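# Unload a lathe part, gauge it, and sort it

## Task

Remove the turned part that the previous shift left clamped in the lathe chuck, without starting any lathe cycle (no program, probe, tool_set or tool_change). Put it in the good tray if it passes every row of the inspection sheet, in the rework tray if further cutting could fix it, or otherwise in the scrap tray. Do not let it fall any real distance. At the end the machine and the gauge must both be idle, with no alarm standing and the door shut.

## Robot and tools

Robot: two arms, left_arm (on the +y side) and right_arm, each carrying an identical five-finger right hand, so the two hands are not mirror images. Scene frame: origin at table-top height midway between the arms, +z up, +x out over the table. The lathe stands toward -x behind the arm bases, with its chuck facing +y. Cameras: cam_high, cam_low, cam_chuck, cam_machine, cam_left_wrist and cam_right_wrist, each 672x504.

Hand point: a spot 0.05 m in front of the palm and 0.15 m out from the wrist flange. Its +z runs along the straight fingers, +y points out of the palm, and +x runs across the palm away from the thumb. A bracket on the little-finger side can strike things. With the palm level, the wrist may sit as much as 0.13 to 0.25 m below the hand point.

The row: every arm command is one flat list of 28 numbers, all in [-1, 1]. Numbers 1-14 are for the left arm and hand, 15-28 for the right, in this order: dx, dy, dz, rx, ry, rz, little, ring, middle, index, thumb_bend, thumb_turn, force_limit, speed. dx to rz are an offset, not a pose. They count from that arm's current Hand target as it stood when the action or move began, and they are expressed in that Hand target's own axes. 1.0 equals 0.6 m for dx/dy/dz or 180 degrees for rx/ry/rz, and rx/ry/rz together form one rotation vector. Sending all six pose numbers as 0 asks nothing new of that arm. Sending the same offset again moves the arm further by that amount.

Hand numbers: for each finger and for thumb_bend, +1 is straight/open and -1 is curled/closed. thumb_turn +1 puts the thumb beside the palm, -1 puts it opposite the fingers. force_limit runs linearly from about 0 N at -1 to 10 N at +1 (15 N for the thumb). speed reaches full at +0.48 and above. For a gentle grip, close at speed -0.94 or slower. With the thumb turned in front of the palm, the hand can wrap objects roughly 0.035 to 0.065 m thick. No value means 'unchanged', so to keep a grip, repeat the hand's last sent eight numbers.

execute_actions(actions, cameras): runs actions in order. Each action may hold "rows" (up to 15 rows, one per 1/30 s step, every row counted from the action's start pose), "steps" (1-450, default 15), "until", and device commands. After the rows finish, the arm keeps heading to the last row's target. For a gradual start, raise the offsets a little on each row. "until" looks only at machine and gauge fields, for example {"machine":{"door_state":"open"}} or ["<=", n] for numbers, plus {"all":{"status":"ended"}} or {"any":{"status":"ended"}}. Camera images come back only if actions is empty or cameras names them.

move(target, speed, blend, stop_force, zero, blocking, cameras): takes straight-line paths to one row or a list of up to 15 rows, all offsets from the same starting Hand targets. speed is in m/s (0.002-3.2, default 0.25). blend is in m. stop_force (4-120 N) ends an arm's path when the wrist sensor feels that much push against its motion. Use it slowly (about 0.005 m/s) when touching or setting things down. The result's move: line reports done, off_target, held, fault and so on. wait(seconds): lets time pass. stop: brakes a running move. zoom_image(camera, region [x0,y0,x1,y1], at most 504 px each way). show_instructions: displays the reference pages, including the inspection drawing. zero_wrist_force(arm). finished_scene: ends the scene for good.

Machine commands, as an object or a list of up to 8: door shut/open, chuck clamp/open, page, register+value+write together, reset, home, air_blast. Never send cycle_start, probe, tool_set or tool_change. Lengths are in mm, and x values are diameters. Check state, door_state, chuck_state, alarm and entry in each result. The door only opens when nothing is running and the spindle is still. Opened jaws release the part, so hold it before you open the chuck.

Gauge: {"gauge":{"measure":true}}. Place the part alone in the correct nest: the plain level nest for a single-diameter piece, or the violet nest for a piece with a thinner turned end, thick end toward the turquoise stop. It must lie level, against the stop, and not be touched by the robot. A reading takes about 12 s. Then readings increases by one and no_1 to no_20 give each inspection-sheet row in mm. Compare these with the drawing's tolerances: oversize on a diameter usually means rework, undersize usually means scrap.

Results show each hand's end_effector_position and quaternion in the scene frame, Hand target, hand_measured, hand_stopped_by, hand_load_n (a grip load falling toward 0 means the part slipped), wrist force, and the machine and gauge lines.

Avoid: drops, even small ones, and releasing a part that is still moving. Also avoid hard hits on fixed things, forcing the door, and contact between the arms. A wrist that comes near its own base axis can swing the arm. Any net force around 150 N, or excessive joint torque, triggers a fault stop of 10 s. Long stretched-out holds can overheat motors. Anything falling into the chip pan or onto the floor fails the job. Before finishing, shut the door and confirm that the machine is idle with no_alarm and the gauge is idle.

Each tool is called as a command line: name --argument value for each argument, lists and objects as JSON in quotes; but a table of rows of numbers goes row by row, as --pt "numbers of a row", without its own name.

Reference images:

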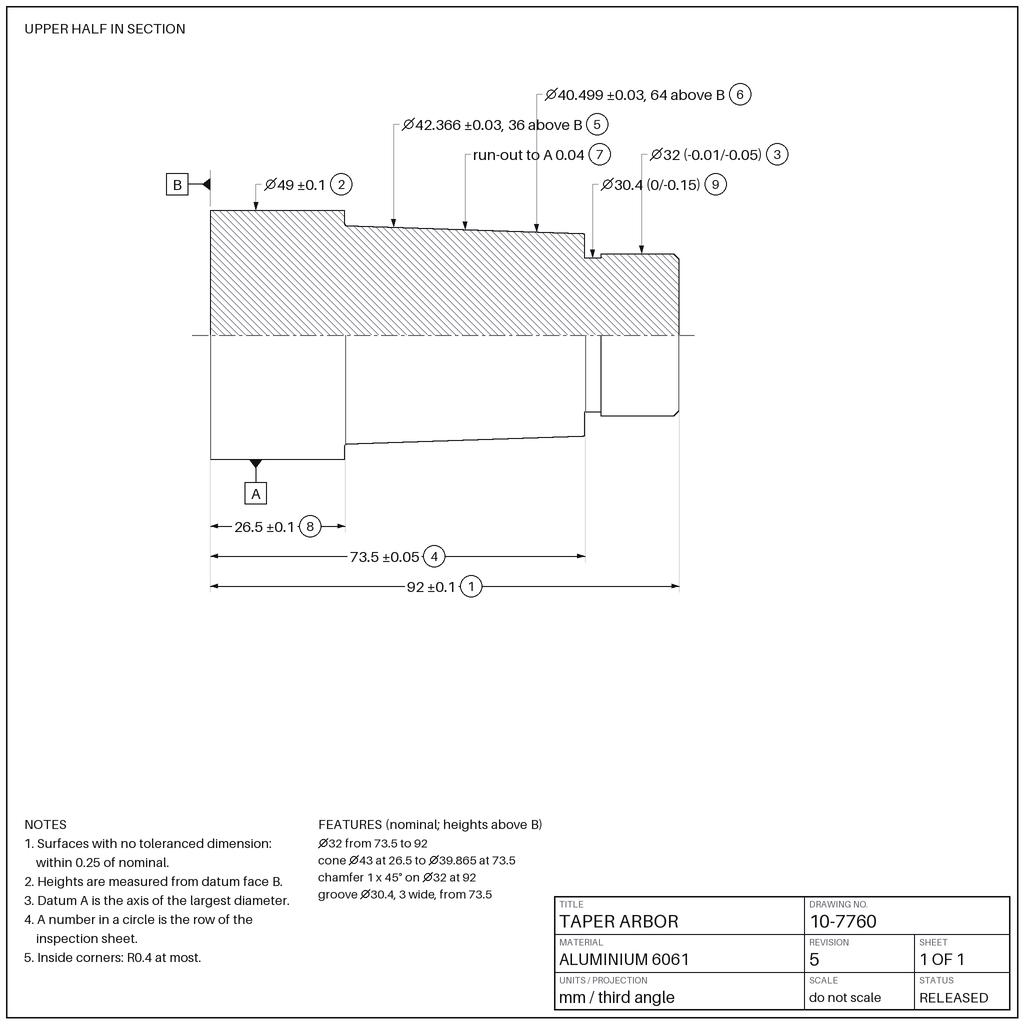

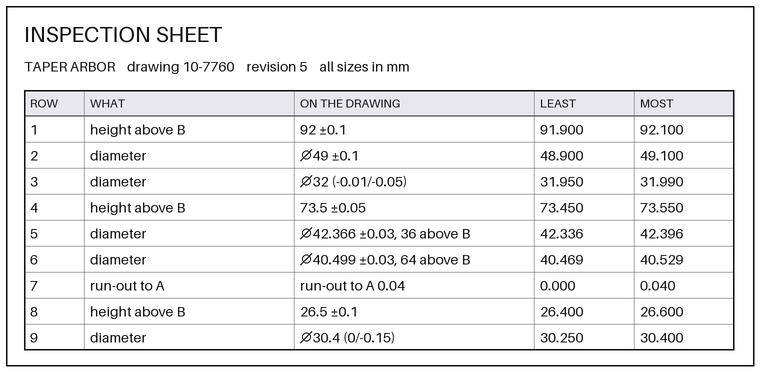

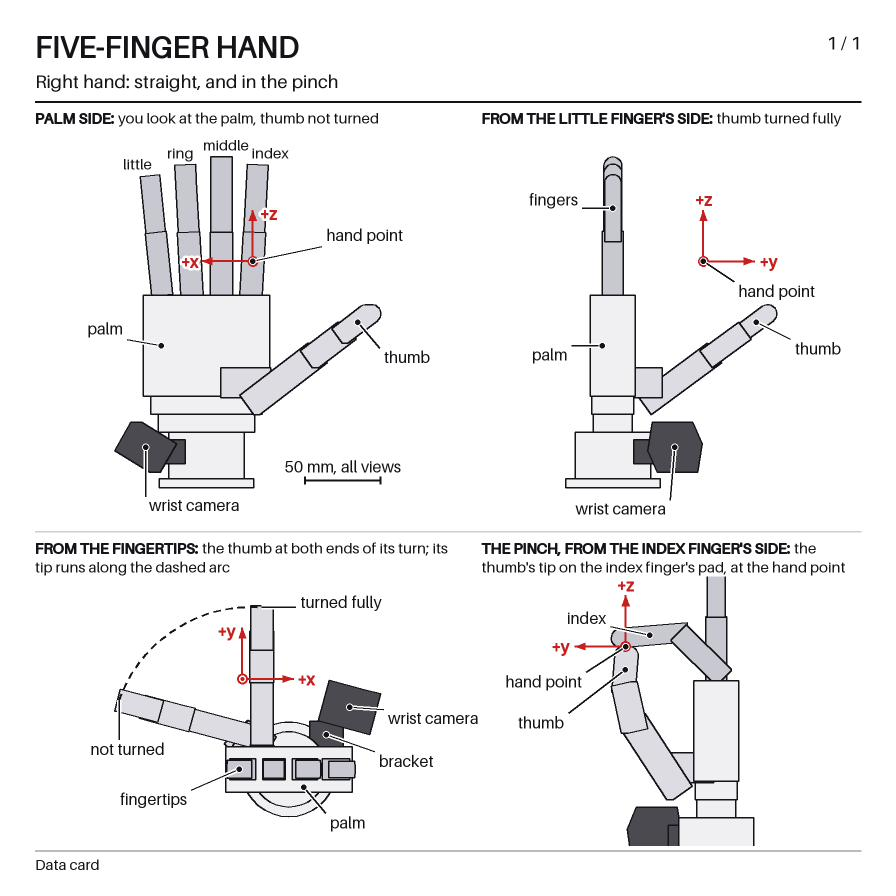

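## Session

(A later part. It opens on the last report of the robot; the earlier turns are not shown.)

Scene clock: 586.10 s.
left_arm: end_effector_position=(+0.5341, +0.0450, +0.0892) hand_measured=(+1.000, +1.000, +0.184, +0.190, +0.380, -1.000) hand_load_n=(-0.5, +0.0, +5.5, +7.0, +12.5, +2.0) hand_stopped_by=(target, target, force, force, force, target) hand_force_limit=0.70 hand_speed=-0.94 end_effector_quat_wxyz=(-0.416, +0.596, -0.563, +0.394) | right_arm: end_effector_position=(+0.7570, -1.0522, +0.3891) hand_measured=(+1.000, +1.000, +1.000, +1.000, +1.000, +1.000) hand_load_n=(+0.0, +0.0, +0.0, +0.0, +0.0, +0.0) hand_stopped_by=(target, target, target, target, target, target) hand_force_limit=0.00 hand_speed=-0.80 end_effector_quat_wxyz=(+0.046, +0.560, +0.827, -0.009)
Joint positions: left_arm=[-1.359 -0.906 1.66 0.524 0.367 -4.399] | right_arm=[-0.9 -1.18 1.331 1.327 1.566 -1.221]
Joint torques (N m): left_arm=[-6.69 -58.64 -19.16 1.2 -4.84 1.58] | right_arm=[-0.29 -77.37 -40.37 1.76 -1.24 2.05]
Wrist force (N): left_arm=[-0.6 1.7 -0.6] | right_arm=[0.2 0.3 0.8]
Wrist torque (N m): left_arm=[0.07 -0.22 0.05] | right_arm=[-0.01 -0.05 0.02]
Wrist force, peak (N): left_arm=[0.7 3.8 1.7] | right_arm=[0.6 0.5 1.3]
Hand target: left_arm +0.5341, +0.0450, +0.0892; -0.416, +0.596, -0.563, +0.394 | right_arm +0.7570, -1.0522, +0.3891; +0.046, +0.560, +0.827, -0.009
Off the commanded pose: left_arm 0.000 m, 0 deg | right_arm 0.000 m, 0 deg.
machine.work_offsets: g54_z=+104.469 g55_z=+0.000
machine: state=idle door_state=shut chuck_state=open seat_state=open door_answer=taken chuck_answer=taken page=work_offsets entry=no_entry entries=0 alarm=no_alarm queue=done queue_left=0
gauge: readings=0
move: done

move --target '[-0.0002,-0.002,-0.0043,0,0,0,1,1,-0.3,-0.3,-0.35,-1,0.7,-0.94,0,0,0,0,0,0,1,1,1,1,1,1,0,-0.8]' --speed 0.02

move --target '[-0.02,0,0,0,0,0,1,1,-0.3,-0.3,-0.35,-1,0.7,-0.94,0,0,0,0,0,0,1,1,1,1,1,1,0,-0.8]' --speed 0.008 --stop_force 4 --cameras '["cam_left_wrist","cam_low"]'

zoom_image --camera "cam_low" --region '[430, 215, 510, 315]'

Scene clock: 603.17 s.
left_arm: end_effector_position=(+0.5322, +0.0451, +0.0911) hand_measured=(+1.000, +1.000, +0.184, +0.190, +0.380, -1.000) hand_load_n=(+0.0, +0.0, +6.5, +7.0, +12.5, +0.5) hand_stopped_by=(target, target, force, force, force, target) hand_force_limit=0.70 hand_speed=-0.94 end_effector_quat_wxyz=(-0.416, +0.596, -0.563, +0.394) | right_arm: end_effector_position=(+0.7570, -1.0522, +0.3891) hand_measured=(+1.000, +1.000, +1.000, +1.000, +1.000, +1.000) hand_load_n=(+0.0, +0.5, +0.0, +0.0, +0.0, +0.0) hand_stopped_by=(target, target, target, target, target, target) hand_force_limit=0.00 hand_speed=-0.80 end_effector_quat_wxyz=(+0.046, +0.560, +0.827, -0.009)
Joint positions: left_arm=[-1.362 -0.908 1.661 0.532 0.366 -4.407] | right_arm=[-0.9 -1.18 1.331 1.327 1.566 -1.221]
Joint torques (N m): left_arm=[-18.76 -88.31 -19.44 5.71 -5.43 -2.95] | right_arm=[-0.48 -77.08 -40.43 1.85 -1.4 2.28]
Wrist force (N): left_arm=[0.5 3.1 1.6] | right_arm=[0.7 0.8 0.4]
Wrist torque (N m): left_arm=[0.03 -0.25 0.07] | right_arm=[0.09 -0.10 0.07]
Wrist force, peak (N): left_arm=[0.6 3.5 1.8] | right_arm=[0.6 0.3 1.3]
Hand target: left_arm +0.5321, +0.0450, +0.0912; -0.416, +0.596, -0.563, +0.394 | right_arm +0.7570, -1.0522, +0.3891; +0.046, +0.560, +0.827, -0.009
Off the commanded pose: left_arm 0.000 m, 0 deg | right_arm 0.000 m, 0 deg.
machine.work_offsets: g54_z=+104.469 g55_z=+0.000
machine: state=idle door_state=shut chuck_state=open seat_state=open door_answer=taken chuck_answer=taken page=work_offsets entry=no_entry entries=0 alarm=no_alarm queue=done queue_left=0
gauge: readings=0
move: done

Scene clock: 605.43 s.
left_arm: end_effector_position=(+0.5316, +0.0536, +0.0912) hand_measured=(+1.000, +1.000, +0.184, +0.190, +0.380, -1.000) hand_load_n=(+0.0, +0.0, +6.0, +6.5, +12.5, +0.0) hand_stopped_by=(target, target, force, force, force, target) hand_force_limit=0.70 hand_speed=-0.94 end_effector_quat_wxyz=(-0.416, +0.596, -0.563, +0.394) | right_arm: end_effector_position=(+0.7570, -1.0522, +0.3891) hand_measured=(+1.000, +1.000, +1.000, +1.000, +1.000, +1.000) hand_load_n=(+0.0, +0.5, +0.0, +0.0, -0.5, +0.0) hand_stopped_by=(target, target, target, target, target, target) hand_force_limit=0.00 hand_speed=-0.80 end_effector_quat_wxyz=(+0.046, +0.560, +0.827, -0.009)
Joint positions: left_arm=[-1.361 -0.919 1.68 0.52 0.367 -4.403] | right_arm=[-0.9 -1.18 1.331 1.327 1.566 -1.221]
Joint torques (N m): left_arm=[3.97 -61.62 -44.24 5.46 -0.77 -2.37] | right_arm=[-1.76 -79.21 -40.22 1.93 -1.49 2.33]
Wrist force (N): left_arm=[1.4 3.5 1.5] | right_arm=[0.4 0.5 1.1]
Wrist torque (N m): left_arm=[0.07 -0.28 -0.07] | right_arm=[0.02 -0.09 0.06]
Wrist force, peak (N): left_arm=[6.0 0.1 0.7] | right_arm=[0.9 0.9 0.8]
Hand target: left_arm +0.5316, +0.0536, +0.0912; -0.416, +0.596, -0.563, +0.394 (not the last commanded pose) | right_arm +0.7570, -1.0522, +0.3891; +0.046, +0.560, +0.827, -0.009
Off the commanded pose: left_arm 0.003 m, 0 deg | right_arm 0.000 m, 0 deg.
machine.work_offsets: g54_z=+104.469 g55_z=+0.000
machine: state=idle door_state=shut chuck_state=open seat_state=open door_answer=taken chuck_answer=taken page=work_offsets entry=no_entry entries=0 alarm=no_alarm queue=done queue_left=0
gauge: readings=0
move: contact (left_arm)
cam_left_wrist: T_world_to_cam=[[-0.31359, -0.28871, -0.9046, 0.26411], [-0.63937, 0.76854, -0.02364, 0.29186], [0.70205, 0.57096, -0.4256, -0.25081]] pos_world=[0.44551, -0.00485, 0.13907]
Images, in order (width x height): cam_low 672x504, cam_left_wrist 672x504.

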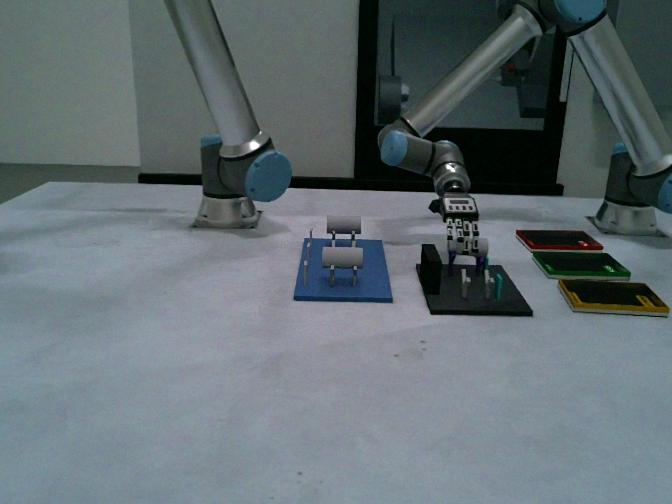

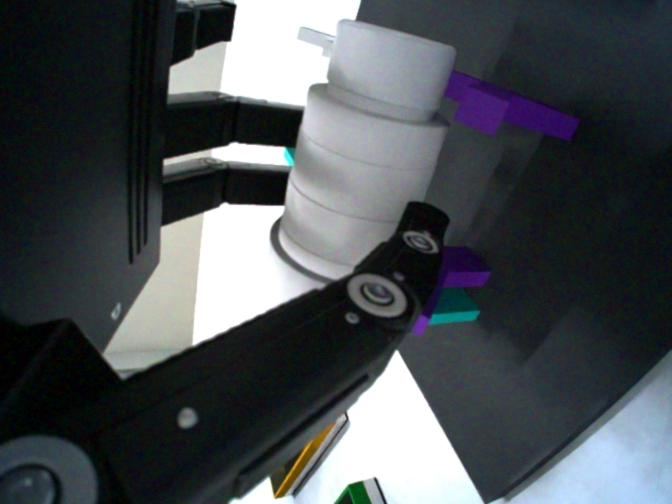

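Scaled by 5.040 from the camera's image (finer frame: 960x720).

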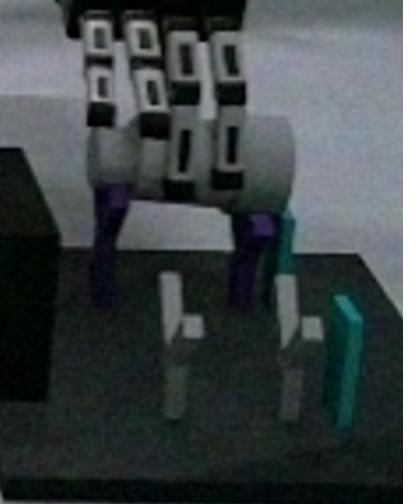

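move --target '[0.0015,0,0,0,0,0,1,1,-0.3,-0.3,-0.35,-1,0.7,-0.94,0,0,0,0,0,0,1,1,1,1,1,1,0,-0.8]' --speed 0.01

move --target '[0,0.0235,0.0086,0,0,0,1,1,-0.3,-0.3,-0.35,-1,0.7,-0.94,0,0,0,0,0,0,1,1,1,1,1,1,0,-0.8]' --speed 0.01 --stop_force 4

Scene clock: 612.67 s.
left_arm: end_effector_position=(+0.5317, +0.0527, +0.0912) hand_measured=(+1.000, +1.000, +0.184, +0.190, +0.380, -1.000) hand_load_n=(+0.0, +0.0, +6.0, +7.5, +12.5, +0.5) hand_stopped_by=(target, target, force, force, force, target) hand_force_limit=0.70 hand_speed=-0.94 end_effector_quat_wxyz=(-0.416, +0.596, -0.563, +0.394) | right_arm: end_effector_position=(+0.7570, -1.0522, +0.3891) hand_measured=(+1.000, +1.000, +1.000, +1.000, +1.000, +1.000) hand_load_n=(+0.0, +0.0, +0.0, +0.0, +0.0, +0.0) hand_stopped_by=(target, target, target, target, target, target) hand_force_limit=0.00 hand_speed=-0.80 end_effector_quat_wxyz=(+0.046, +0.560, +0.827, -0.009)
Joint positions: left_arm=[-1.361 -0.918 1.678 0.522 0.367 -4.404] | right_arm=[-0.9 -1.18 1.331 1.327 1.566 -1.221]
Joint torques (N m): left_arm=[-16.86 -61.61 -44.17 5.9 -5.46 -2.53] | right_arm=[-0.69 -77.26 -40.55 1.75 -1.38 2.28]
Wrist force (N): left_arm=[0.4 3.2 1.7] | right_arm=[0.7 0.3 1.0]
Wrist torque (N m): left_arm=[0.03 -0.24 -0.02] | right_arm=[-0.01 -0.13 0.06]
Wrist force, peak (N): left_arm=[1.1 3.7 1.6] | right_arm=[0.2 0.6 1.1]
Hand target: left_arm +0.5317, +0.0527, +0.0912; -0.416, +0.596, -0.563, +0.394 | right_arm +0.7570, -1.0522, +0.3891; +0.046, +0.560, +0.827, -0.009
Off the commanded pose: left_arm 0.000 m, 0 deg | right_arm 0.000 m, 0 deg.
machine.work_offsets: g54_z=+104.469 g55_z=+0.000
machine: state=idle door_state=shut chuck_state=open seat_state=open door_answer=taken chuck_answer=taken page=work_offsets entry=no_entry entries=0 alarm=no_alarm queue=done queue_left=0
gauge: readings=0
move: done

Scene clock: 614.43 s.
left_arm: end_effector_position=(+0.5317, +0.0527, +0.0874) hand_measured=(+1.000, +1.000, +0.184, +0.190, +0.380, -1.000) hand_load_n=(+0.0, +0.0, +7.0, +10.0, +11.0, +2.0) hand_stopped_by=(target, target, force, force, force, target) hand_force_limit=0.70 hand_speed=-0.94 end_effector_quat_wxyz=(-0.416, +0.596, -0.563, +0.394) | right_arm: end_effector_position=(+0.7570, -1.0522, +0.3891) hand_measured=(+1.000, +1.000, +1.000, +1.000, +1.000, +1.000) hand_load_n=(+0.0, +0.0, +0.0, +0.0, -0.5, +0.0) hand_stopped_by=(target, target, target, target, target, target) hand_force_limit=0.00 hand_speed=-0.80 end_effector_quat_wxyz=(+0.046, +0.560, +0.827, -0.009)
Joint positions: left_arm=[-1.361 -0.913 1.679 0.516 0.367 -4.404] | right_arm=[-0.9 -1.18 1.331 1.327 1.566 -1.221]
Joint torques (N m): left_arm=[-18.1 -85.06 -42.57 5.98 -2.9 -3.1] | right_arm=[-1.46 -77 -40.02 1.75 -1.42 2.3]
Wrist force (N): left_arm=[2.1 0.1 3.8] | right_arm=[0.4 0.0 0.4]
Wrist torque (N m): left_arm=[0.12 -0.20 0.06] | right_arm=[-0.03 -0.07 0.03]
Wrist force, peak (N): left_arm=[2.4 0.1 4.2] | right_arm=[0.1 0.8 1.3]
Hand target: left_arm +0.5317, +0.0527, +0.0874; -0.416, +0.596, -0.563, +0.394 (not the last commanded pose) | right_arm +0.7570, -1.0522, +0.3891; +0.046, +0.560, +0.827, -0.009
Off the commanded pose: left_arm 0.011 m, 0 deg | right_arm 0.000 m, 0 deg.
machine.work_offsets: g54_z=+104.469 g55_z=+0.000
machine: state=idle door_state=shut chuck_state=open seat_state=open door_answer=taken chuck_answer=taken page=work_offsets entry=no_entry entries=0 alarm=no_alarm queue=done queue_left=0
gauge: readings=0
move: contact (left_arm)

move --target '[0.0002,-0.0035,0.0023,0,0.0052,0.0019,1,1,-0.3,-0.3,-0.35,-1,0.7,-0.94,0,0,0,0,0,0,1,1,1,1,1,1,0,-0.8]' --speed 0.01

move --target '[0,0.0157,0.0057,0,0,0,1,1,-0.3,-0.3,-0.35,-1,0.7,-0.94,0,0,0,0,0,0,1,1,1,1,1,1,0,-0.8]' --speed 0.008 --stop_force 4

Scene clock: 635.53 s.
left_arm: end_effector_position=(+0.5337, +0.0526, +0.0889) hand_measured=(+1.000, +1.000, +0.184, +0.190, +0.380, -1.000) hand_load_n=(+0.0, +0.0, +5.5, +7.5, +12.0, +0.5) hand_stopped_by=(target, target, force, force, force, target) hand_force_limit=0.70 hand_speed=-0.94 end_effector_quat_wxyz=(-0.413, +0.591, -0.568, +0.397) | right_arm: end_effector_position=(+0.7570, -1.0522, +0.3891) hand_measured=(+1.000, +1.000, +1.000, +1.000, +1.000, +1.000) hand_load_n=(+0.0, +0.0, +0.0, +0.0, +0.0, +0.0) hand_stopped_by=(target, target, target, target, target, target) hand_force_limit=0.00 hand_speed=-0.80 end_effector_quat_wxyz=(+0.046, +0.560, +0.827, -0.009)
Joint positions: left_arm=[-1.358 -0.927 1.688 0.472 0.373 -4.351] | right_arm=[-0.9 -1.18 1.331 1.327 1.566 -1.221]
Joint torques (N m): left_arm=[20.09 -82.61 -19.44 1.52 -0.77 2.95] | right_arm=[-0.68 -77.49 -40.6 1.73 -1.35 2.29]
Wrist force (N): left_arm=[0.4 3.3 1.9] | right_arm=[0.1 -0.1 0.8]
Wrist torque (N m): left_arm=[0.04 -0.22 -0.09] | right_arm=[-0.06 -0.03 0.01]
Wrist force, peak (N): left_arm=[2.0 0.3 4.4] | right_arm=[0.5 1.0 1.1]
Hand target: left_arm +0.5337, +0.0526, +0.0889; -0.413, +0.591, -0.568, +0.397 | right_arm +0.7570, -1.0522, +0.3891; +0.046, +0.560, +0.827, -0.009
Off the commanded pose: left_arm 0.000 m, 0 deg | right_arm 0.000 m, 0 deg.
machine.work_offsets: g54_z=+104.469 g55_z=+0.000
machine: state=idle door_state=shut chuck_state=open seat_state=open door_answer=taken chuck_answer=taken page=work_offsets entry=no_entry entries=0 alarm=no_alarm queue=done queue_left=0
gauge: readings=0
move: done

Scene clock: 637.23 s.
left_arm: end_effector_position=(+0.5337, +0.0527, +0.0844) hand_measured=(+1.000, +1.000, +0.184, +0.190, +0.380, -1.000) hand_load_n=(+0.0, +0.0, +7.5, +10.5, +10.0, +1.5) hand_stopped_by=(target, target, force, force, force, target) hand_force_limit=0.70 hand_speed=-0.94 end_effector_quat_wxyz=(-0.413, +0.591, -0.568, +0.397) | right_arm: end_effector_position=(+0.7570, -1.0522, +0.3891) hand_measured=(+1.000, +1.000, +1.000, +1.000, +1.000, +1.000) hand_load_n=(+0.0, +0.0, +0.0, +0.0, -0.5, +0.0) hand_stopped_by=(target, target, target, target, target, target) hand_force_limit=0.00 hand_speed=-0.80 end_effector_quat_wxyz=(+0.046, +0.560, +0.827, -0.009)
Joint positions: left_arm=[-1.358 -0.922 1.689 0.465 0.373 -4.35] | right_arm=[-0.9 -1.18 1.331 1.327 1.566 -1.221]
Joint torques (N m): left_arm=[17.71 -81.54 -36.71 5.91 -0.63 2.21] | right_arm=[-0.64 -77.79 -40.77 1.76 -1.24 2]
Wrist force (N): left_arm=[2.6 -1.4 4.1] | right_arm=[0.0 0.1 0.6]
Wrist torque (N m): left_arm=[0.16 -0.12 -0.04] | right_arm=[-0.02 -0.01 0.01]
Wrist force, peak (N): left_arm=[3.1 -3.0 3.8] | right_arm=[0.5 1.1 0.7]
Hand target: left_arm +0.5337, +0.0526, +0.0845; -0.413, +0.591, -0.568, +0.397 (not the last commanded pose) | right_arm +0.7570, -1.0522, +0.3891; +0.046, +0.560, +0.827, -0.009
Off the commanded pose: left_arm 0.006 m, 0 deg | right_arm 0.000 m, 0 deg.
machine.work_offsets: g54_z=+104.469 g55_z=+0.000
machine: state=idle door_state=shut chuck_state=open seat_state=open door_answer=taken chuck_answer=taken page=work_offsets entry=no_entry entries=0 alarm=no_alarm queue=done queue_left=0
gauge: readings=0
move: contact (left_arm)

move --target '[0.0001,-0.0015,0.0014,0,0,0,1,1,-0.3,-0.3,-0.35,-1,0.7,-0.94,0,0,0,0,0,0,1,1,1,1,1,1,0,-0.8]' --speed 0.01

move --target '[0,0.0078,0.0029,0,0,0,1,1,-0.3,-0.3,-0.35,-1,0.7,-0.94,0,0,0,0,0,0,1,1,1,1,1,1,0,-0.8]' --speed 0.005 --stop_force 4 --cameras '["cam_left_wrist","cam_low"]'

zoom_image --camera "cam_low" --region '[430, 215, 510, 315]'

Scene clock: 650.20 s.
left_arm: end_effector_position=(+0.5348, +0.0526, +0.0850) hand_measured=(+1.000, +1.000, +0.184, +0.190, +0.380, -1.000) hand_load_n=(+0.0, +0.0, +6.0, +6.5, +12.5, +0.0) hand_stopped_by=(target, target, force, force, force, target) hand_force_limit=0.70 hand_speed=-0.94 end_effector_quat_wxyz=(-0.413, +0.591, -0.568, +0.397) | right_arm: end_effector_position=(+0.7570, -1.0522, +0.3891) hand_measured=(+1.000, +1.000, +1.000, +1.000, +1.000, +1.000) hand_load_n=(+0.0, +0.0, +0.0, +0.0, +0.0, +0.0) hand_stopped_by=(target, target, target, target, target, target) hand_force_limit=0.00 hand_speed=-0.80 end_effector_quat_wxyz=(+0.046, +0.560, +0.827, -0.009)
Joint positions: left_arm=[-1.356 -0.923 1.688 0.463 0.373 -4.346] | right_arm=[-0.9 -1.18 1.331 1.327 1.566 -1.221]
Joint torques (N m): left_arm=[23.22 -82.44 -46.15 0.95 -0.5 2.68] | right_arm=[-1.47 -78.3 -40.39 1.51 -1.45 2.12]
Wrist force (N): left_arm=[0.1 3.3 0.8] | right_arm=[0.2 0.7 0.5]
Wrist torque (N m): left_arm=[0.07 -0.20 -0.10] | right_arm=[0.08 -0.04 0.03]
Wrist force, peak (N): left_arm=[2.6 -1.0 4.5] | right_arm=[0.5 1.1 1.0]
Hand target: left_arm +0.5348, +0.0526, +0.0850; -0.413, +0.591, -0.568, +0.397 | right_arm +0.7570, -1.0522, +0.3891; +0.046, +0.560, +0.827, -0.009
Off the commanded pose: left_arm 0.000 m, 0 deg | right_arm 0.000 m, 0 deg.
machine.work_offsets: g54_z=+104.469 g55_z=+0.000
machine: state=idle door_state=shut chuck_state=open seat_state=open door_answer=taken chuck_answer=taken page=work_offsets entry=no_entry entries=0 alarm=no_alarm queue=done queue_left=0
gauge: readings=0
move: done

Scene clock: 651.50 s.
left_arm: end_effector_position=(+0.5348, +0.0525, +0.0845) hand_measured=(+1.000, +1.000, +0.184, +0.190, +0.380, -1.000) hand_load_n=(-0.5, +0.0, +6.0, +6.0, +12.5, +0.0) hand_stopped_by=(target, target, force, force, force, target) hand_force_limit=0.70 hand_speed=-0.94 end_effector_quat_wxyz=(-0.413, +0.591, -0.568, +0.397) | right_arm: end_effector_position=(+0.7570, -1.0522, +0.3891) hand_measured=(+1.000, +1.000, +1.000, +1.000, +1.000, +1.000) hand_load_n=(+0.0, +0.0, +0.0, +0.5, +0.0, +0.0) hand_stopped_by=(target, target, target, target, target, target) hand_force_limit=0.00 hand_speed=-0.80 end_effector_quat_wxyz=(+0.046, +0.560, +0.827, -0.009)
Joint positions: left_arm=[-1.356 -0.923 1.688 0.462 0.373 -4.346] | right_arm=[-0.9 -1.18 1.331 1.327 1.566 -1.221]
Joint torques (N m): left_arm=[21.22 -82 -29.76 5.22 -0.93 2.14] | right_arm=[-0.43 -77.26 -40.08 1.65 -1.45 2.25]
Wrist force (N): left_arm=[0.4 1.7 -2.0] | right_arm=[0.0 0.2 0.4]
Wrist torque (N m): left_arm=[0.05 -0.17 -0.12] | right_arm=[0.00 -0.01 0.01]
Wrist force, peak (N): left_arm=[0.2 -2.0 -4.6] | right_arm=[0.5 0.3 1.1]
Hand target: left_arm +0.5348, +0.0525, +0.0845; -0.413, +0.591, -0.568, +0.397 (not the last commanded pose) | right_arm +0.7570, -1.0522, +0.3891; +0.046, +0.560, +0.827, -0.009
Off the commanded pose: left_arm 0.004 m, 0 deg | right_arm 0.000 m, 0 deg.
machine.work_offsets: g54_z=+104.469 g55_z=+0.000
machine: state=idle door_state=shut chuck_state=open seat_state=open door_answer=taken chuck_answer=taken page=work_offsets entry=no_entry entries=0 alarm=no_alarm queue=done queue_left=0
gauge: readings=0
move: contact (left_arm)
cam_left_wrist: T_world_to_cam=[[-0.31839, -0.28368, -0.90452, 0.261], [-0.62595, 0.77949, -0.02413, 0.28689], [0.71191, 0.5585, -0.42575, -0.25986]] pos_world=[0.44767, -0.00446, 0.13237]
Images, in order (width x height): cam_low 672x504, cam_left_wrist 672x504.

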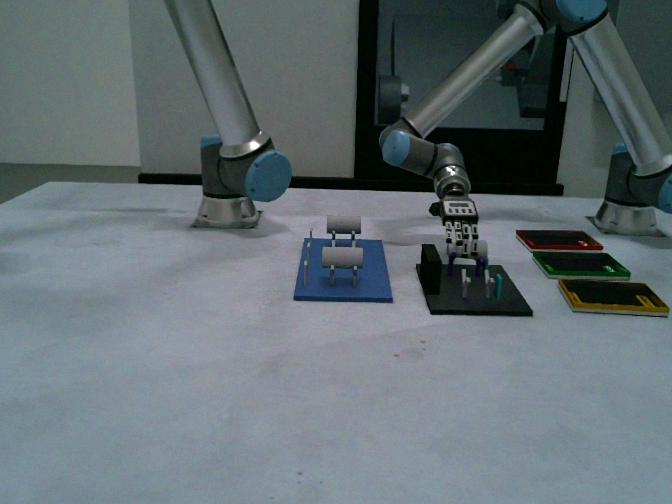

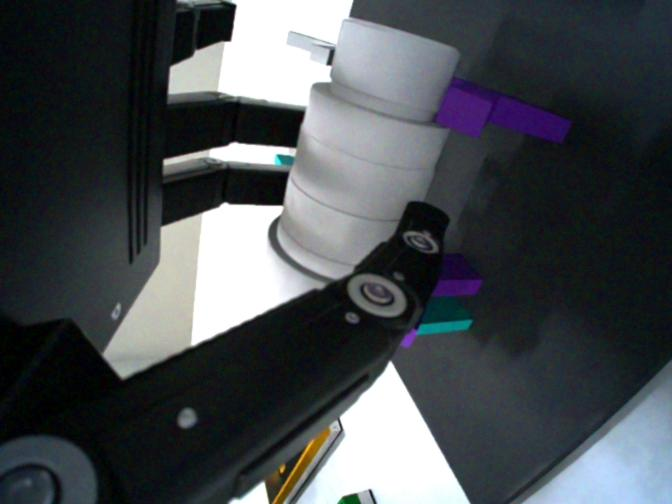

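Scaled by 5.040 from the camera's image (finer frame: 960x720).

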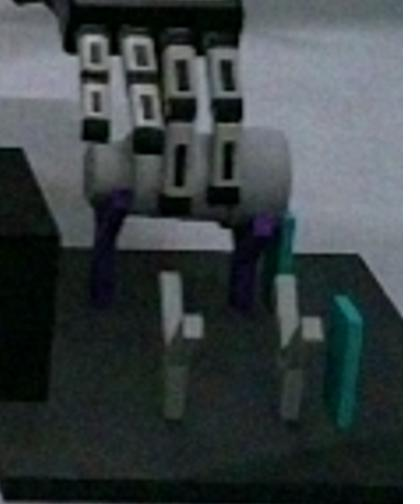

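move --target '[-0.0001,0.0008,-0.0008,0,0,0,1,1,-0.3,-0.3,-0.35,-1,0.7,-0.94,0,0,0,0,0,0,1,1,1,1,1,1,0,-0.8]' --speed 0.005

move --target '[-0.006,0,0,0,0,0,1,1,-0.3,-0.3,-0.35,-1,0.7,-0.94,0,0,0,0,0,0,1,1,1,1,1,1,0,-0.8]' --speed 0.005 --stop_force 4

Scene clock: 662.53 s.
left_arm: end_effector_position=(+0.5342, +0.0526, +0.0842) hand_measured=(+1.000, +1.000, +0.184, +0.190, +0.380, -1.000) hand_load_n=(+0.0, +0.0, +6.0, +7.5, +12.0, +0.5) hand_stopped_by=(target, target, force, force, force, target) hand_force_limit=0.70 hand_speed=-0.94 end_effector_quat_wxyz=(-0.413, +0.591, -0.568, +0.397) | right_arm: end_effector_position=(+0.7570, -1.0522, +0.3891) hand_measured=(+1.000, +1.000, +1.000, +1.000, +1.000, +1.000) hand_load_n=(-0.5, +0.0, +0.0, +0.0, +0.0, +0.0) hand_stopped_by=(target, target, target, target, target, target) hand_force_limit=0.00 hand_speed=-0.80 end_effector_quat_wxyz=(+0.046, +0.560, +0.827, -0.009)
Joint positions: left_arm=[-1.357 -0.922 1.689 0.463 0.373 -4.349] | right_arm=[-0.9 -1.18 1.331 1.327 1.566 -1.221]
Joint torques (N m): left_arm=[-21.07 -58.53 -17.38 5.78 -5.56 -2.96] | right_arm=[-0.77 -77.64 -40.17 1.6 -1.37 2.25]
Wrist force (N): left_arm=[0.6 2.6 1.9] | right_arm=[0.5 0.3 0.5]
Wrist torque (N m): left_arm=[0.13 -0.16 0.07] | right_arm=[0.03 -0.08 0.05]
Wrist force, peak (N): left_arm=[0.3 3.3 1.1] | right_arm=[0.1 0.6 1.3]
Hand target: left_arm +0.5342, +0.0525, +0.0842; -0.413, +0.591, -0.568, +0.397 | right_arm +0.7570, -1.0522, +0.3891; +0.046, +0.560, +0.827, -0.009
Off the commanded pose: left_arm 0.000 m, 0 deg | right_arm 0.000 m, 0 deg.
machine.work_offsets: g54_z=+104.469 g55_z=+0.000
machine: state=idle door_state=shut chuck_state=open seat_state=open door_answer=taken chuck_answer=taken page=work_offsets entry=no_entry entries=0 alarm=no_alarm queue=done queue_left=0
gauge: readings=0
move: done

Scene clock: 663.87 s.
left_arm: end_effector_position=(+0.5341, +0.0533, +0.0841) hand_measured=(+1.000, +1.000, +0.184, +0.190, +0.380, -1.000) hand_load_n=(+0.0, +0.0, +7.0, +8.5, +11.0, +0.5) hand_stopped_by=(target, target, force, force, force, target) hand_force_limit=0.70 hand_speed=-0.94 end_effector_quat_wxyz=(-0.413, +0.591, -0.568, +0.397) | right_arm: end_effector_position=(+0.7570, -1.0522, +0.3891) hand_measured=(+1.000, +1.000, +1.000, +1.000, +1.000, +1.000) hand_load_n=(+0.0, +0.0, +0.0, +0.0, +0.0, +0.0) hand_stopped_by=(target, target, target, target, target, target) hand_force_limit=0.00 hand_speed=-0.80 end_effector_quat_wxyz=(+0.046, +0.560, +0.827, -0.009)
Joint positions: left_arm=[-1.357 -0.923 1.691 0.462 0.373 -4.348] | right_arm=[-0.9 -1.18 1.331 1.327 1.566 -1.221]
Joint torques (N m): left_arm=[-3.99 -55.69 -40.47 5.75 -3.61 -1.62] | right_arm=[0.32 -77.51 -40.53 1.73 -1.47 2.13]
Wrist force (N): left_arm=[5.1 0.2 2.5] | right_arm=[0.5 0.4 0.6]
Wrist torque (N m): left_arm=[0.18 -0.07 0.07] | right_arm=[0.02 -0.08 0.05]
Wrist force, peak (N): left_arm=[7.4 -0.5 2.1] | right_arm=[0.4 0.8 0.9]
Hand target: left_arm +0.5341, +0.0533, +0.0841; -0.413, +0.591, -0.568, +0.397 (not the last commanded pose) | right_arm +0.7570, -1.0522, +0.3891; +0.046, +0.560, +0.827, -0.009
Off the commanded pose: left_arm 0.003 m, 0 deg | right_arm 0.000 m, 0 deg.
machine.work_offsets: g54_z=+104.469 g55_z=+0.000
machine: state=idle door_state=shut chuck_state=open seat_state=open door_answer=taken chuck_answer=taken page=work_offsets entry=no_entry entries=0 alarm=no_alarm queue=done queue_left=0
gauge: readings=0
move: contact (left_arm)

execute_actions --actions '[{"rows":[[0,0,0,0,0,0,1,1,0.35,0.35,0.6,-1,0.7,-0.85,0,0,0,0,0,0,1,1,1,1,1,1,0,-0.8]],"steps":60},{"rows":[[0,0,0,0,0,0,1,1,1,1,1,-1,0.2,-0.3,0,0,0,0,0,0,1,1,1,1,1,1,0,-0.8]],"steps":45}]' --cameras '["cam_left_wrist","cam_low","cam_high"]'

zoom_image --camera "cam_low" --region '[430, 215, 510, 315]'

zoom_image --camera "cam_left_wrist" --region '[260, 0, 560, 350]'

Scene clock: 674.53 s.
left_arm: end_effector_position=(+0.5341, +0.0533, +0.0841) hand_measured=(+1.000, +1.000, +1.000, +1.000, +1.000, -1.000) hand_load_n=(+0.0, -0.5, +0.0, +0.0, +0.0, +0.0) hand_stopped_by=(target, target, target, target, target, target) hand_force_limit=0.20 hand_speed=-0.30 end_effector_quat_wxyz=(-0.413, +0.591, -0.568, +0.397) | right_arm: end_effector_position=(+0.7570, -1.0522, +0.3891) hand_measured=(+1.000, +1.000, +1.000, +1.000, +1.000, +1.000) hand_load_n=(+0.0, +0.0, +0.0, +0.5, +0.0, +0.0) hand_stopped_by=(target, target, target, target, target, target) hand_force_limit=0.00 hand_speed=-0.80 end_effector_quat_wxyz=(+0.046, +0.560, +0.827, -0.009)
Joint positions: left_arm=[-1.357 -0.923 1.691 0.462 0.373 -4.348] | right_arm=[-0.9 -1.18 1.331 1.327 1.566 -1.221]
Joint torques (N m): left_arm=[-6.78 -71.62 -39.99 3.09 -4.19 -2.47] | right_arm=[-0.49 -76.99 -39.89 1.57 -1.54 2.31]
Wrist force (N): left_arm=[0.4 0.5 0.3] | right_arm=[0.3 0.2 0.3]
Wrist torque (N m): left_arm=[0.16 -0.20 0.05] | right_arm=[0.01 -0.05 0.02]
Wrist force, peak (N): left_arm=[5.4 -0.2 2.6] | right_arm=[0.4 1.0 1.1]
Hand target: left_arm +0.5341, +0.0533, +0.0841; -0.413, +0.591, -0.568, +0.397 | right_arm +0.7570, -1.0522, +0.3891; +0.046, +0.560, +0.827, -0.009
Off the commanded pose: left_arm 0.000 m, 0 deg | right_arm 0.000 m, 0 deg.
machine.work_offsets: g54_z=+104.469 g55_z=+0.000
machine: state=idle door_state=shut chuck_state=open seat_state=open door_answer=taken chuck_answer=taken page=work_offsets entry=no_entry entries=0 alarm=no_alarm queue=done queue_left=0
gauge: readings=0
cam_left_wrist: T_world_to_cam=[[-0.31837, -0.28366, -0.90453, 0.26066], [-0.62591, 0.77953, -0.02416, 0.28573], [0.71196, 0.55846, -0.42572, -0.26006]] pos_world=[0.44697, -0.00356, 0.13197]
Images, in order (width x height): cam_high 672x504, cam_low 672x504, cam_left_wrist 672x504.

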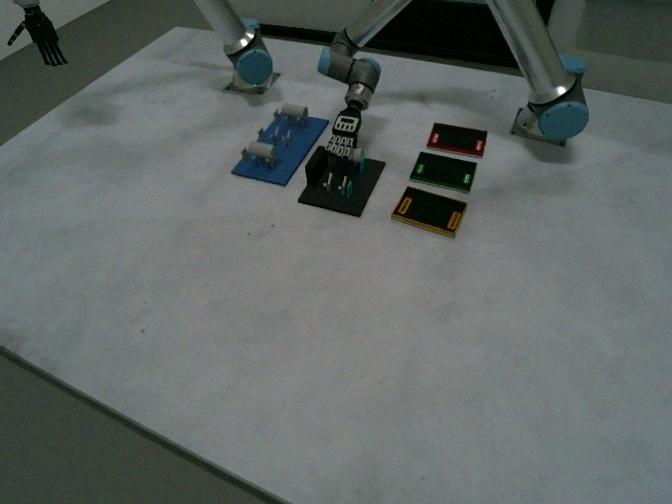

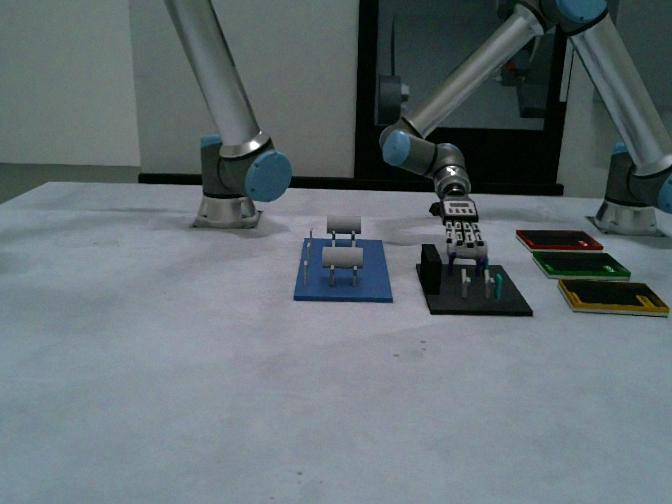

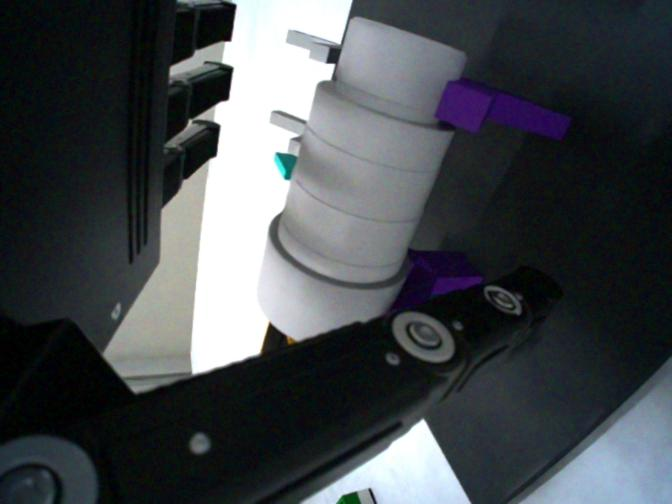

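Scaled by 5.040 from the camera's image (finer frame: 960x720).

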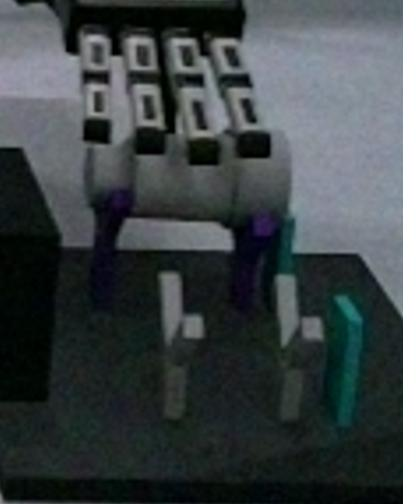

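Scaled by 1.440 from the camera's image (finer frame: 960x720).

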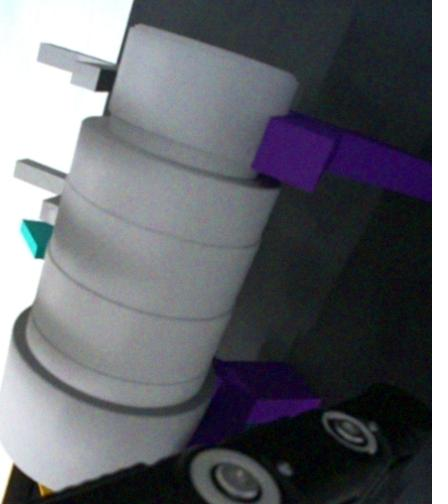

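execute_actions --actions '[{"gauge":{"measure":true},"steps":420,"until":{"gauge":{"state":"idle","readings":[">=",1]}}}]'

Scene clock: 689.33 s.
left_arm: end_effector_position=(+0.5341, +0.0533, +0.0841) hand_measured=(+1.000, +1.000, +1.000, +1.000, +1.000, -1.000) hand_load_n=(+0.0, +0.0, -0.5, +0.0, +0.0, +0.0) hand_stopped_by=(target, target, target, target, target, target) hand_force_limit=0.20 hand_speed=-0.30 end_effector_quat_wxyz=(-0.413, +0.591, -0.568, +0.397) | right_arm: end_effector_position=(+0.7570, -1.0522, +0.3891) hand_measured=(+1.000, +1.000, +1.000, +1.000, +1.000, +1.000) hand_load_n=(+0.0, +0.0, +0.0, +0.0, +0.0, +0.0) hand_stopped_by=(target, target, target, target, target, target) hand_force_limit=0.00 hand_speed=-0.80 end_effector_quat_wxyz=(+0.046, +0.560, +0.827, -0.009)
Joint positions: left_arm=[-1.357 -0.923 1.691 0.462 0.373 -4.348] | right_arm=[-0.9 -1.18 1.331 1.327 1.566 -1.221]
Joint torques (N m): left_arm=[-12.32 -75.43 -40.74 1.91 -4.7 -1.88] | right_arm=[-0.49 -78.41 -40.47 1.56 -1.29 2.21]
Wrist force (N): left_arm=[0.1 0.4 0.3] | right_arm=[0.2 0.6 0.6]
Wrist torque (N m): left_arm=[0.15 -0.15 0.03] | right_arm=[0.05 -0.05 0.04]
Wrist force, peak (N): left_arm=[0.4 0.4 0.9] | right_arm=[1.2 0.7 0.6]
Hand target: left_arm +0.5341, +0.0533, +0.0841; -0.413, +0.591, -0.568, +0.397 | right_arm +0.7570, -1.0522, +0.3891; +0.046, +0.560, +0.827, -0.009
Off the commanded pose: left_arm 0.000 m, 0 deg | right_arm 0.000 m, 0 deg.
machine.work_offsets: g54_z=+104.469 g55_z=+0.000
machine: state=idle door_state=shut chuck_state=open seat_state=open door_answer=taken chuck_answer=taken page=work_offsets entry=no_entry entries=0 alarm=no_alarm queue=done queue_left=0
gauge: message=started readings=1 no_1=91.998 no_2=49.007 no_3=31.968 no_4=73.143 no_5=42.338 no_6=40.472 no_7=0.002 no_8=26.137 no_9=30.322

execute_actions --actions '[{"rows":[[0,0,0,0,0,0,1,1,0.26,0.26,0.47,-1,-0.4,-0.3,0,0,0,0,0,0,1,1,1,1,1,1,0,-0.8]],"steps":45},{"rows":[[0,0,0,0,0,0,1,1,-0.3,-0.3,-0.3,-1,-0.4,-0.94,0,0,0,0,0,0,1,1,1,1,1,1,0,-0.8]],"steps":110},{"rows":[[0,0,0,0,0,0,1,1,-0.31,-0.31,-0.33,-1,0.3,-0.94,0,0,0,0,0,0,1,1,1,1,1,1,0,-0.8]],"steps":60}]' --cameras '["cam_left_wrist","cam_low"]'

Scene clock: 712.73 s.
left_arm: end_effector_position=(+0.5341, +0.0533, +0.0841) hand_measured=(+1.000, +1.000, +0.174, +0.230, +0.400, -1.000) hand_load_n=(+0.0, +0.0, +6.5, +8.0, +9.0, +0.5) hand_stopped_by=(target, target, force, force, force, target) hand_force_limit=0.30 hand_speed=-0.94 end_effector_quat_wxyz=(-0.413, +0.591, -0.568, +0.397) | right_arm: end_effector_position=(+0.7570, -1.0522, +0.3891) hand_measured=(+1.000, +1.000, +1.000, +1.000, +1.000, +1.000) hand_load_n=(+0.0, +0.0, +0.0, +0.0, +0.0, +0.0) hand_stopped_by=(target, target, target, target, target, target) hand_force_limit=0.00 hand_speed=-0.80 end_effector_quat_wxyz=(+0.046, +0.560, +0.827, -0.009)
Joint positions: left_arm=[-1.357 -0.923 1.691 0.462 0.373 -4.348] | right_arm=[-0.9 -1.18 1.331 1.327 1.566 -1.221]
Joint torques (N m): left_arm=[-12.61 -73.95 -40.24 1.26 -0.54 -1.82] | right_arm=[-1.67 -77.11 -40.52 1.53 -1.52 1.97]
Wrist force (N): left_arm=[0.7 0.3 4.2] | right_arm=[0.3 0.3 0.3]
Wrist torque (N m): left_arm=[0.16 -0.16 0.03] | right_arm=[0.03 -0.05 0.03]
Wrist force, peak (N): left_arm=[0.6 -1.8 6.6] | right_arm=[0.8 1.1 1.0]
Hand target: left_arm +0.5341, +0.0533, +0.0841; -0.413, +0.591, -0.568, +0.397 | right_arm +0.7570, -1.0522, +0.3891; +0.046, +0.560, +0.827, -0.009
Off the commanded pose: left_arm 0.000 m, 0 deg | right_arm 0.000 m, 0 deg.
machine.work_offsets: g54_z=+104.469 g55_z=+0.000
machine: state=idle door_state=shut chuck_state=open seat_state=open door_answer=taken chuck_answer=taken page=work_offsets entry=no_entry entries=0 alarm=no_alarm queue=done queue_left=0
gauge: message=started readings=1 no_1=91.998 no_2=49.007 no_3=31.968 no_4=73.143 no_5=42.338 no_6=40.472 no_7=0.002 no_8=26.137 no_9=30.322
cam_left_wrist: T_world_to_cam=[[-0.31837, -0.28366, -0.90453, 0.26075], [-0.62591, 0.77953, -0.02416, 0.28573], [0.71196, 0.55846, -0.42572, -0.26001]] pos_world=[0.44697, -0.00356, 0.13207]
Images, in order (width x height): cam_low 672x504, cam_left_wrist 672x504.

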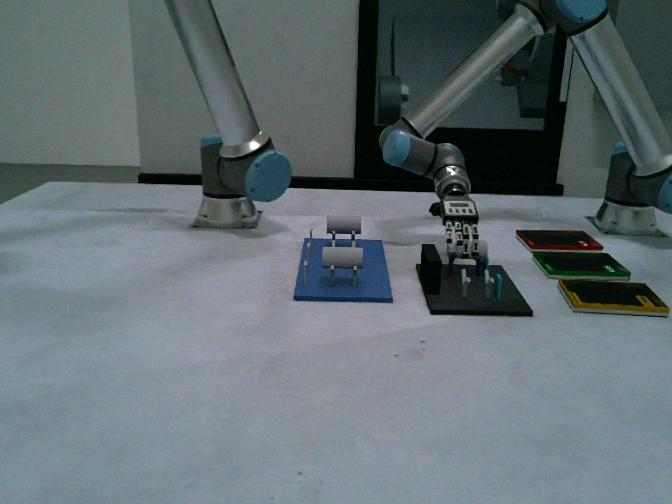

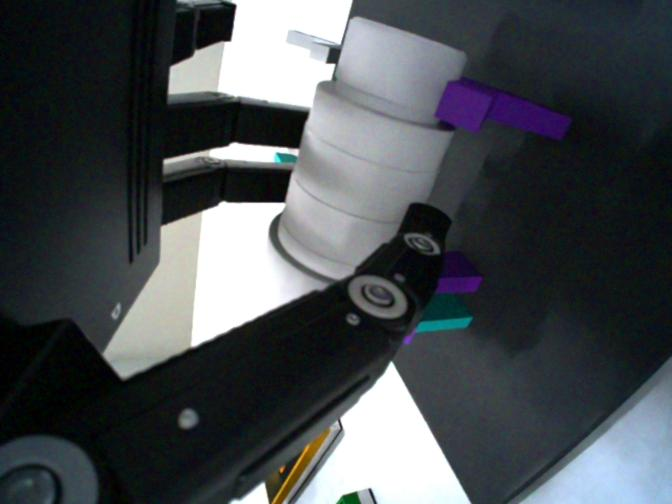

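execute_actions --actions '[{"rows":[[0,0,0,0,0,0,1,1,-0.31,-0.31,-0.36,-1,0.7,-0.94,0,0,0,0,0,0,1,1,1,1,1,1,0,-0.8]],"steps":40}]'

move --target '[0,-0.0721,-0.0262,0,0,0,1,1,-0.31,-0.31,-0.36,-1,0.7,-0.94,0,0,0,0,0,0,1,1,1,1,1,1,0,-0.8]' --speed 0.03 --cameras '["cam_left_wrist","cam_low"]'

Scene clock: 780.30 s.
left_arm: end_effector_position=(+0.5341, +0.0533, +0.0841) hand_measured=(+1.000, +1.000, +0.174, +0.230, +0.390, -1.000) hand_load_n=(+0.0, +0.0, +7.0, +8.0, +12.5, +0.5) hand_stopped_by=(target, target, force, force, force, target) hand_force_limit=0.70 hand_speed=-0.94 end_effector_quat_wxyz=(-0.413, +0.591, -0.568, +0.397) | right_arm: end_effector_position=(+0.7570, -1.0522, +0.3891) hand_measured=(+1.000, +1.000, +1.000, +1.000, +1.000, +1.000) hand_load_n=(+0.0, +0.0, +0.0, +0.0, +0.0, +0.0) hand_stopped_by=(target, target, target, target, target, target) hand_force_limit=0.00 hand_speed=-0.80 end_effector_quat_wxyz=(+0.046, +0.560, +0.827, -0.009)
Joint positions: left_arm=[-1.357 -0.923 1.691 0.462 0.373 -4.348] | right_arm=[-0.9 -1.18 1.331 1.327 1.566 -1.221]
Joint torques (N m): left_arm=[-12.69 -71.17 -39.65 1.44 -3.62 -0.25] | right_arm=[-0.49 -77.61 -40.22 1.49 -1.47 2.31]
Wrist force (N): left_arm=[0.2 2.0 2.0] | right_arm=[0.3 0.5 0.5]
Wrist torque (N m): left_arm=[0.09 -0.15 0.05] | right_arm=[0.05 -0.06 0.04]
Wrist force, peak (N): left_arm=[0.8 0.7 4.6] | right_arm=[0.7 0.8 1.2]
Hand target: left_arm +0.5341, +0.0533, +0.0841; -0.413, +0.591, -0.568, +0.397 | right_arm +0.7570, -1.0522, +0.3891; +0.046, +0.560, +0.827, -0.009
Off the commanded pose: left_arm 0.000 m, 0 deg | right_arm 0.000 m, 0 deg.
machine.work_offsets: g54_z=+104.469 g55_z=+0.000
machine: state=idle door_state=shut chuck_state=open seat_state=open door_answer=taken chuck_answer=taken page=work_offsets entry=no_entry entries=0 alarm=no_alarm queue=done queue_left=0
gauge: message=started readings=1 no_1=91.998 no_2=49.007 no_3=31.968 no_4=73.143 no_5=42.338 no_6=40.472 no_7=0.002 no_8=26.137 no_9=30.322

Scene clock: 782.20 s.
left_arm: end_effector_position=(+0.5342, +0.0533, +0.1300) hand_measured=(+1.000, +1.000, +0.174, +0.230, +0.390, -1.000) hand_load_n=(+0.0, +0.0, +6.5, +7.0, +13.0, +0.0) hand_stopped_by=(target, target, force, force, force, target) hand_force_limit=0.70 hand_speed=-0.94 end_effector_quat_wxyz=(-0.413, +0.591, -0.568, +0.397) | right_arm: end_effector_position=(+0.7570, -1.0522, +0.3891) hand_measured=(+1.000, +1.000, +1.000, +1.000, +1.000, +1.000) hand_load_n=(+0.0, +0.0, +0.0, +0.0, +0.0, +0.0) hand_stopped_by=(target, target, target, target, target, target) hand_force_limit=0.00 hand_speed=-0.80 end_effector_quat_wxyz=(+0.046, +0.560, +0.827, -0.009)
Joint positions: left_arm=[-1.357 -0.974 1.675 0.527 0.373 -4.348] | right_arm=[-0.9 -1.18 1.331 1.327 1.566 -1.221]
Joint torques (N m): left_arm=[20.68 -84.58 -46.95 5.78 -0.7 -1.9] | right_arm=[-1.04 -78.65 -40.7 1.53 -1.66 2.32]
Wrist force (N): left_arm=[0.5 3.4 1.5] | right_arm=[0.1 0.9 0.2]
Wrist torque (N m): left_arm=[0.08 -0.27 -0.07] | right_arm=[0.12 -0.01 0.04]
Wrist force, peak (N): left_arm=[0.2 3.7 1.8] | right_arm=[1.0 0.9 0.6]
Hand target: left_arm +0.5342, +0.0533, +0.1301; -0.413, +0.591, -0.568, +0.397 | right_arm +0.7570, -1.0522, +0.3891; +0.046, +0.560, +0.827, -0.009
Off the commanded pose: left_arm 0.000 m, 0 deg | right_arm 0.000 m, 0 deg.
machine.work_offsets: g54_z=+104.469 g55_z=+0.000
machine: state=idle door_state=shut chuck_state=open seat_state=open door_answer=taken chuck_answer=taken page=work_offsets entry=no_entry entries=0 alarm=no_alarm queue=done queue_left=0
gauge: message=started readings=1 no_1=91.998 no_2=49.007 no_3=31.968 no_4=73.143 no_5=42.338 no_6=40.472 no_7=0.002 no_8=26.137 no_9=30.322
move: done
cam_left_wrist: T_world_to_cam=[[-0.31844, -0.28357, -0.90454, 0.30224], [-0.62587, 0.77956, -0.02405, 0.28686], [0.71196, 0.55846, -0.42572, -0.24059]] pos_world=[0.44707, -0.00356, 0.17787]
Images, in order (width x height): cam_low 672x504, cam_left_wrist 672x504.

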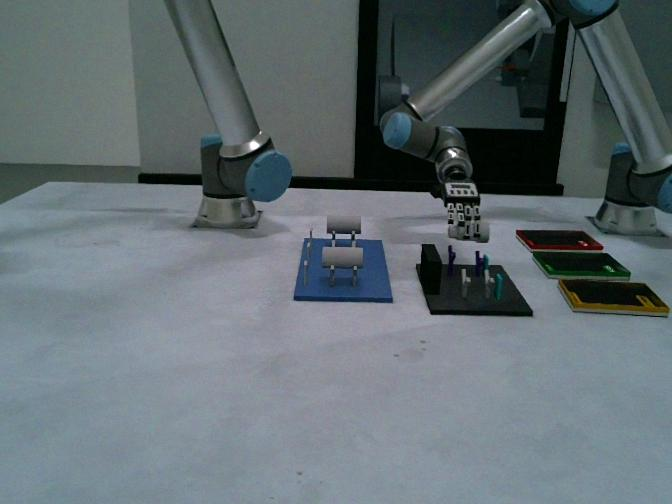

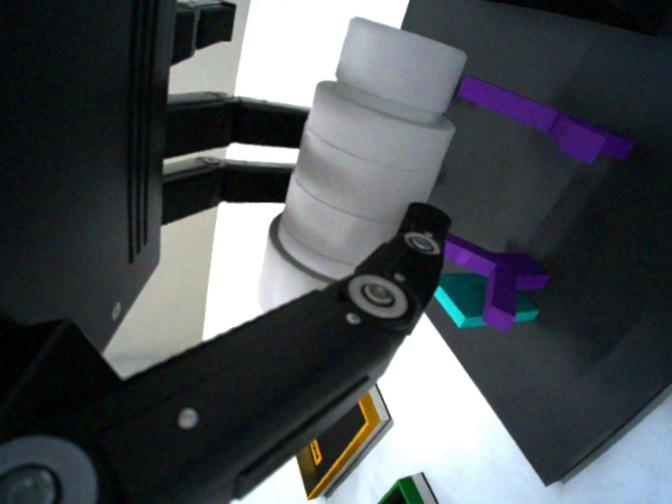

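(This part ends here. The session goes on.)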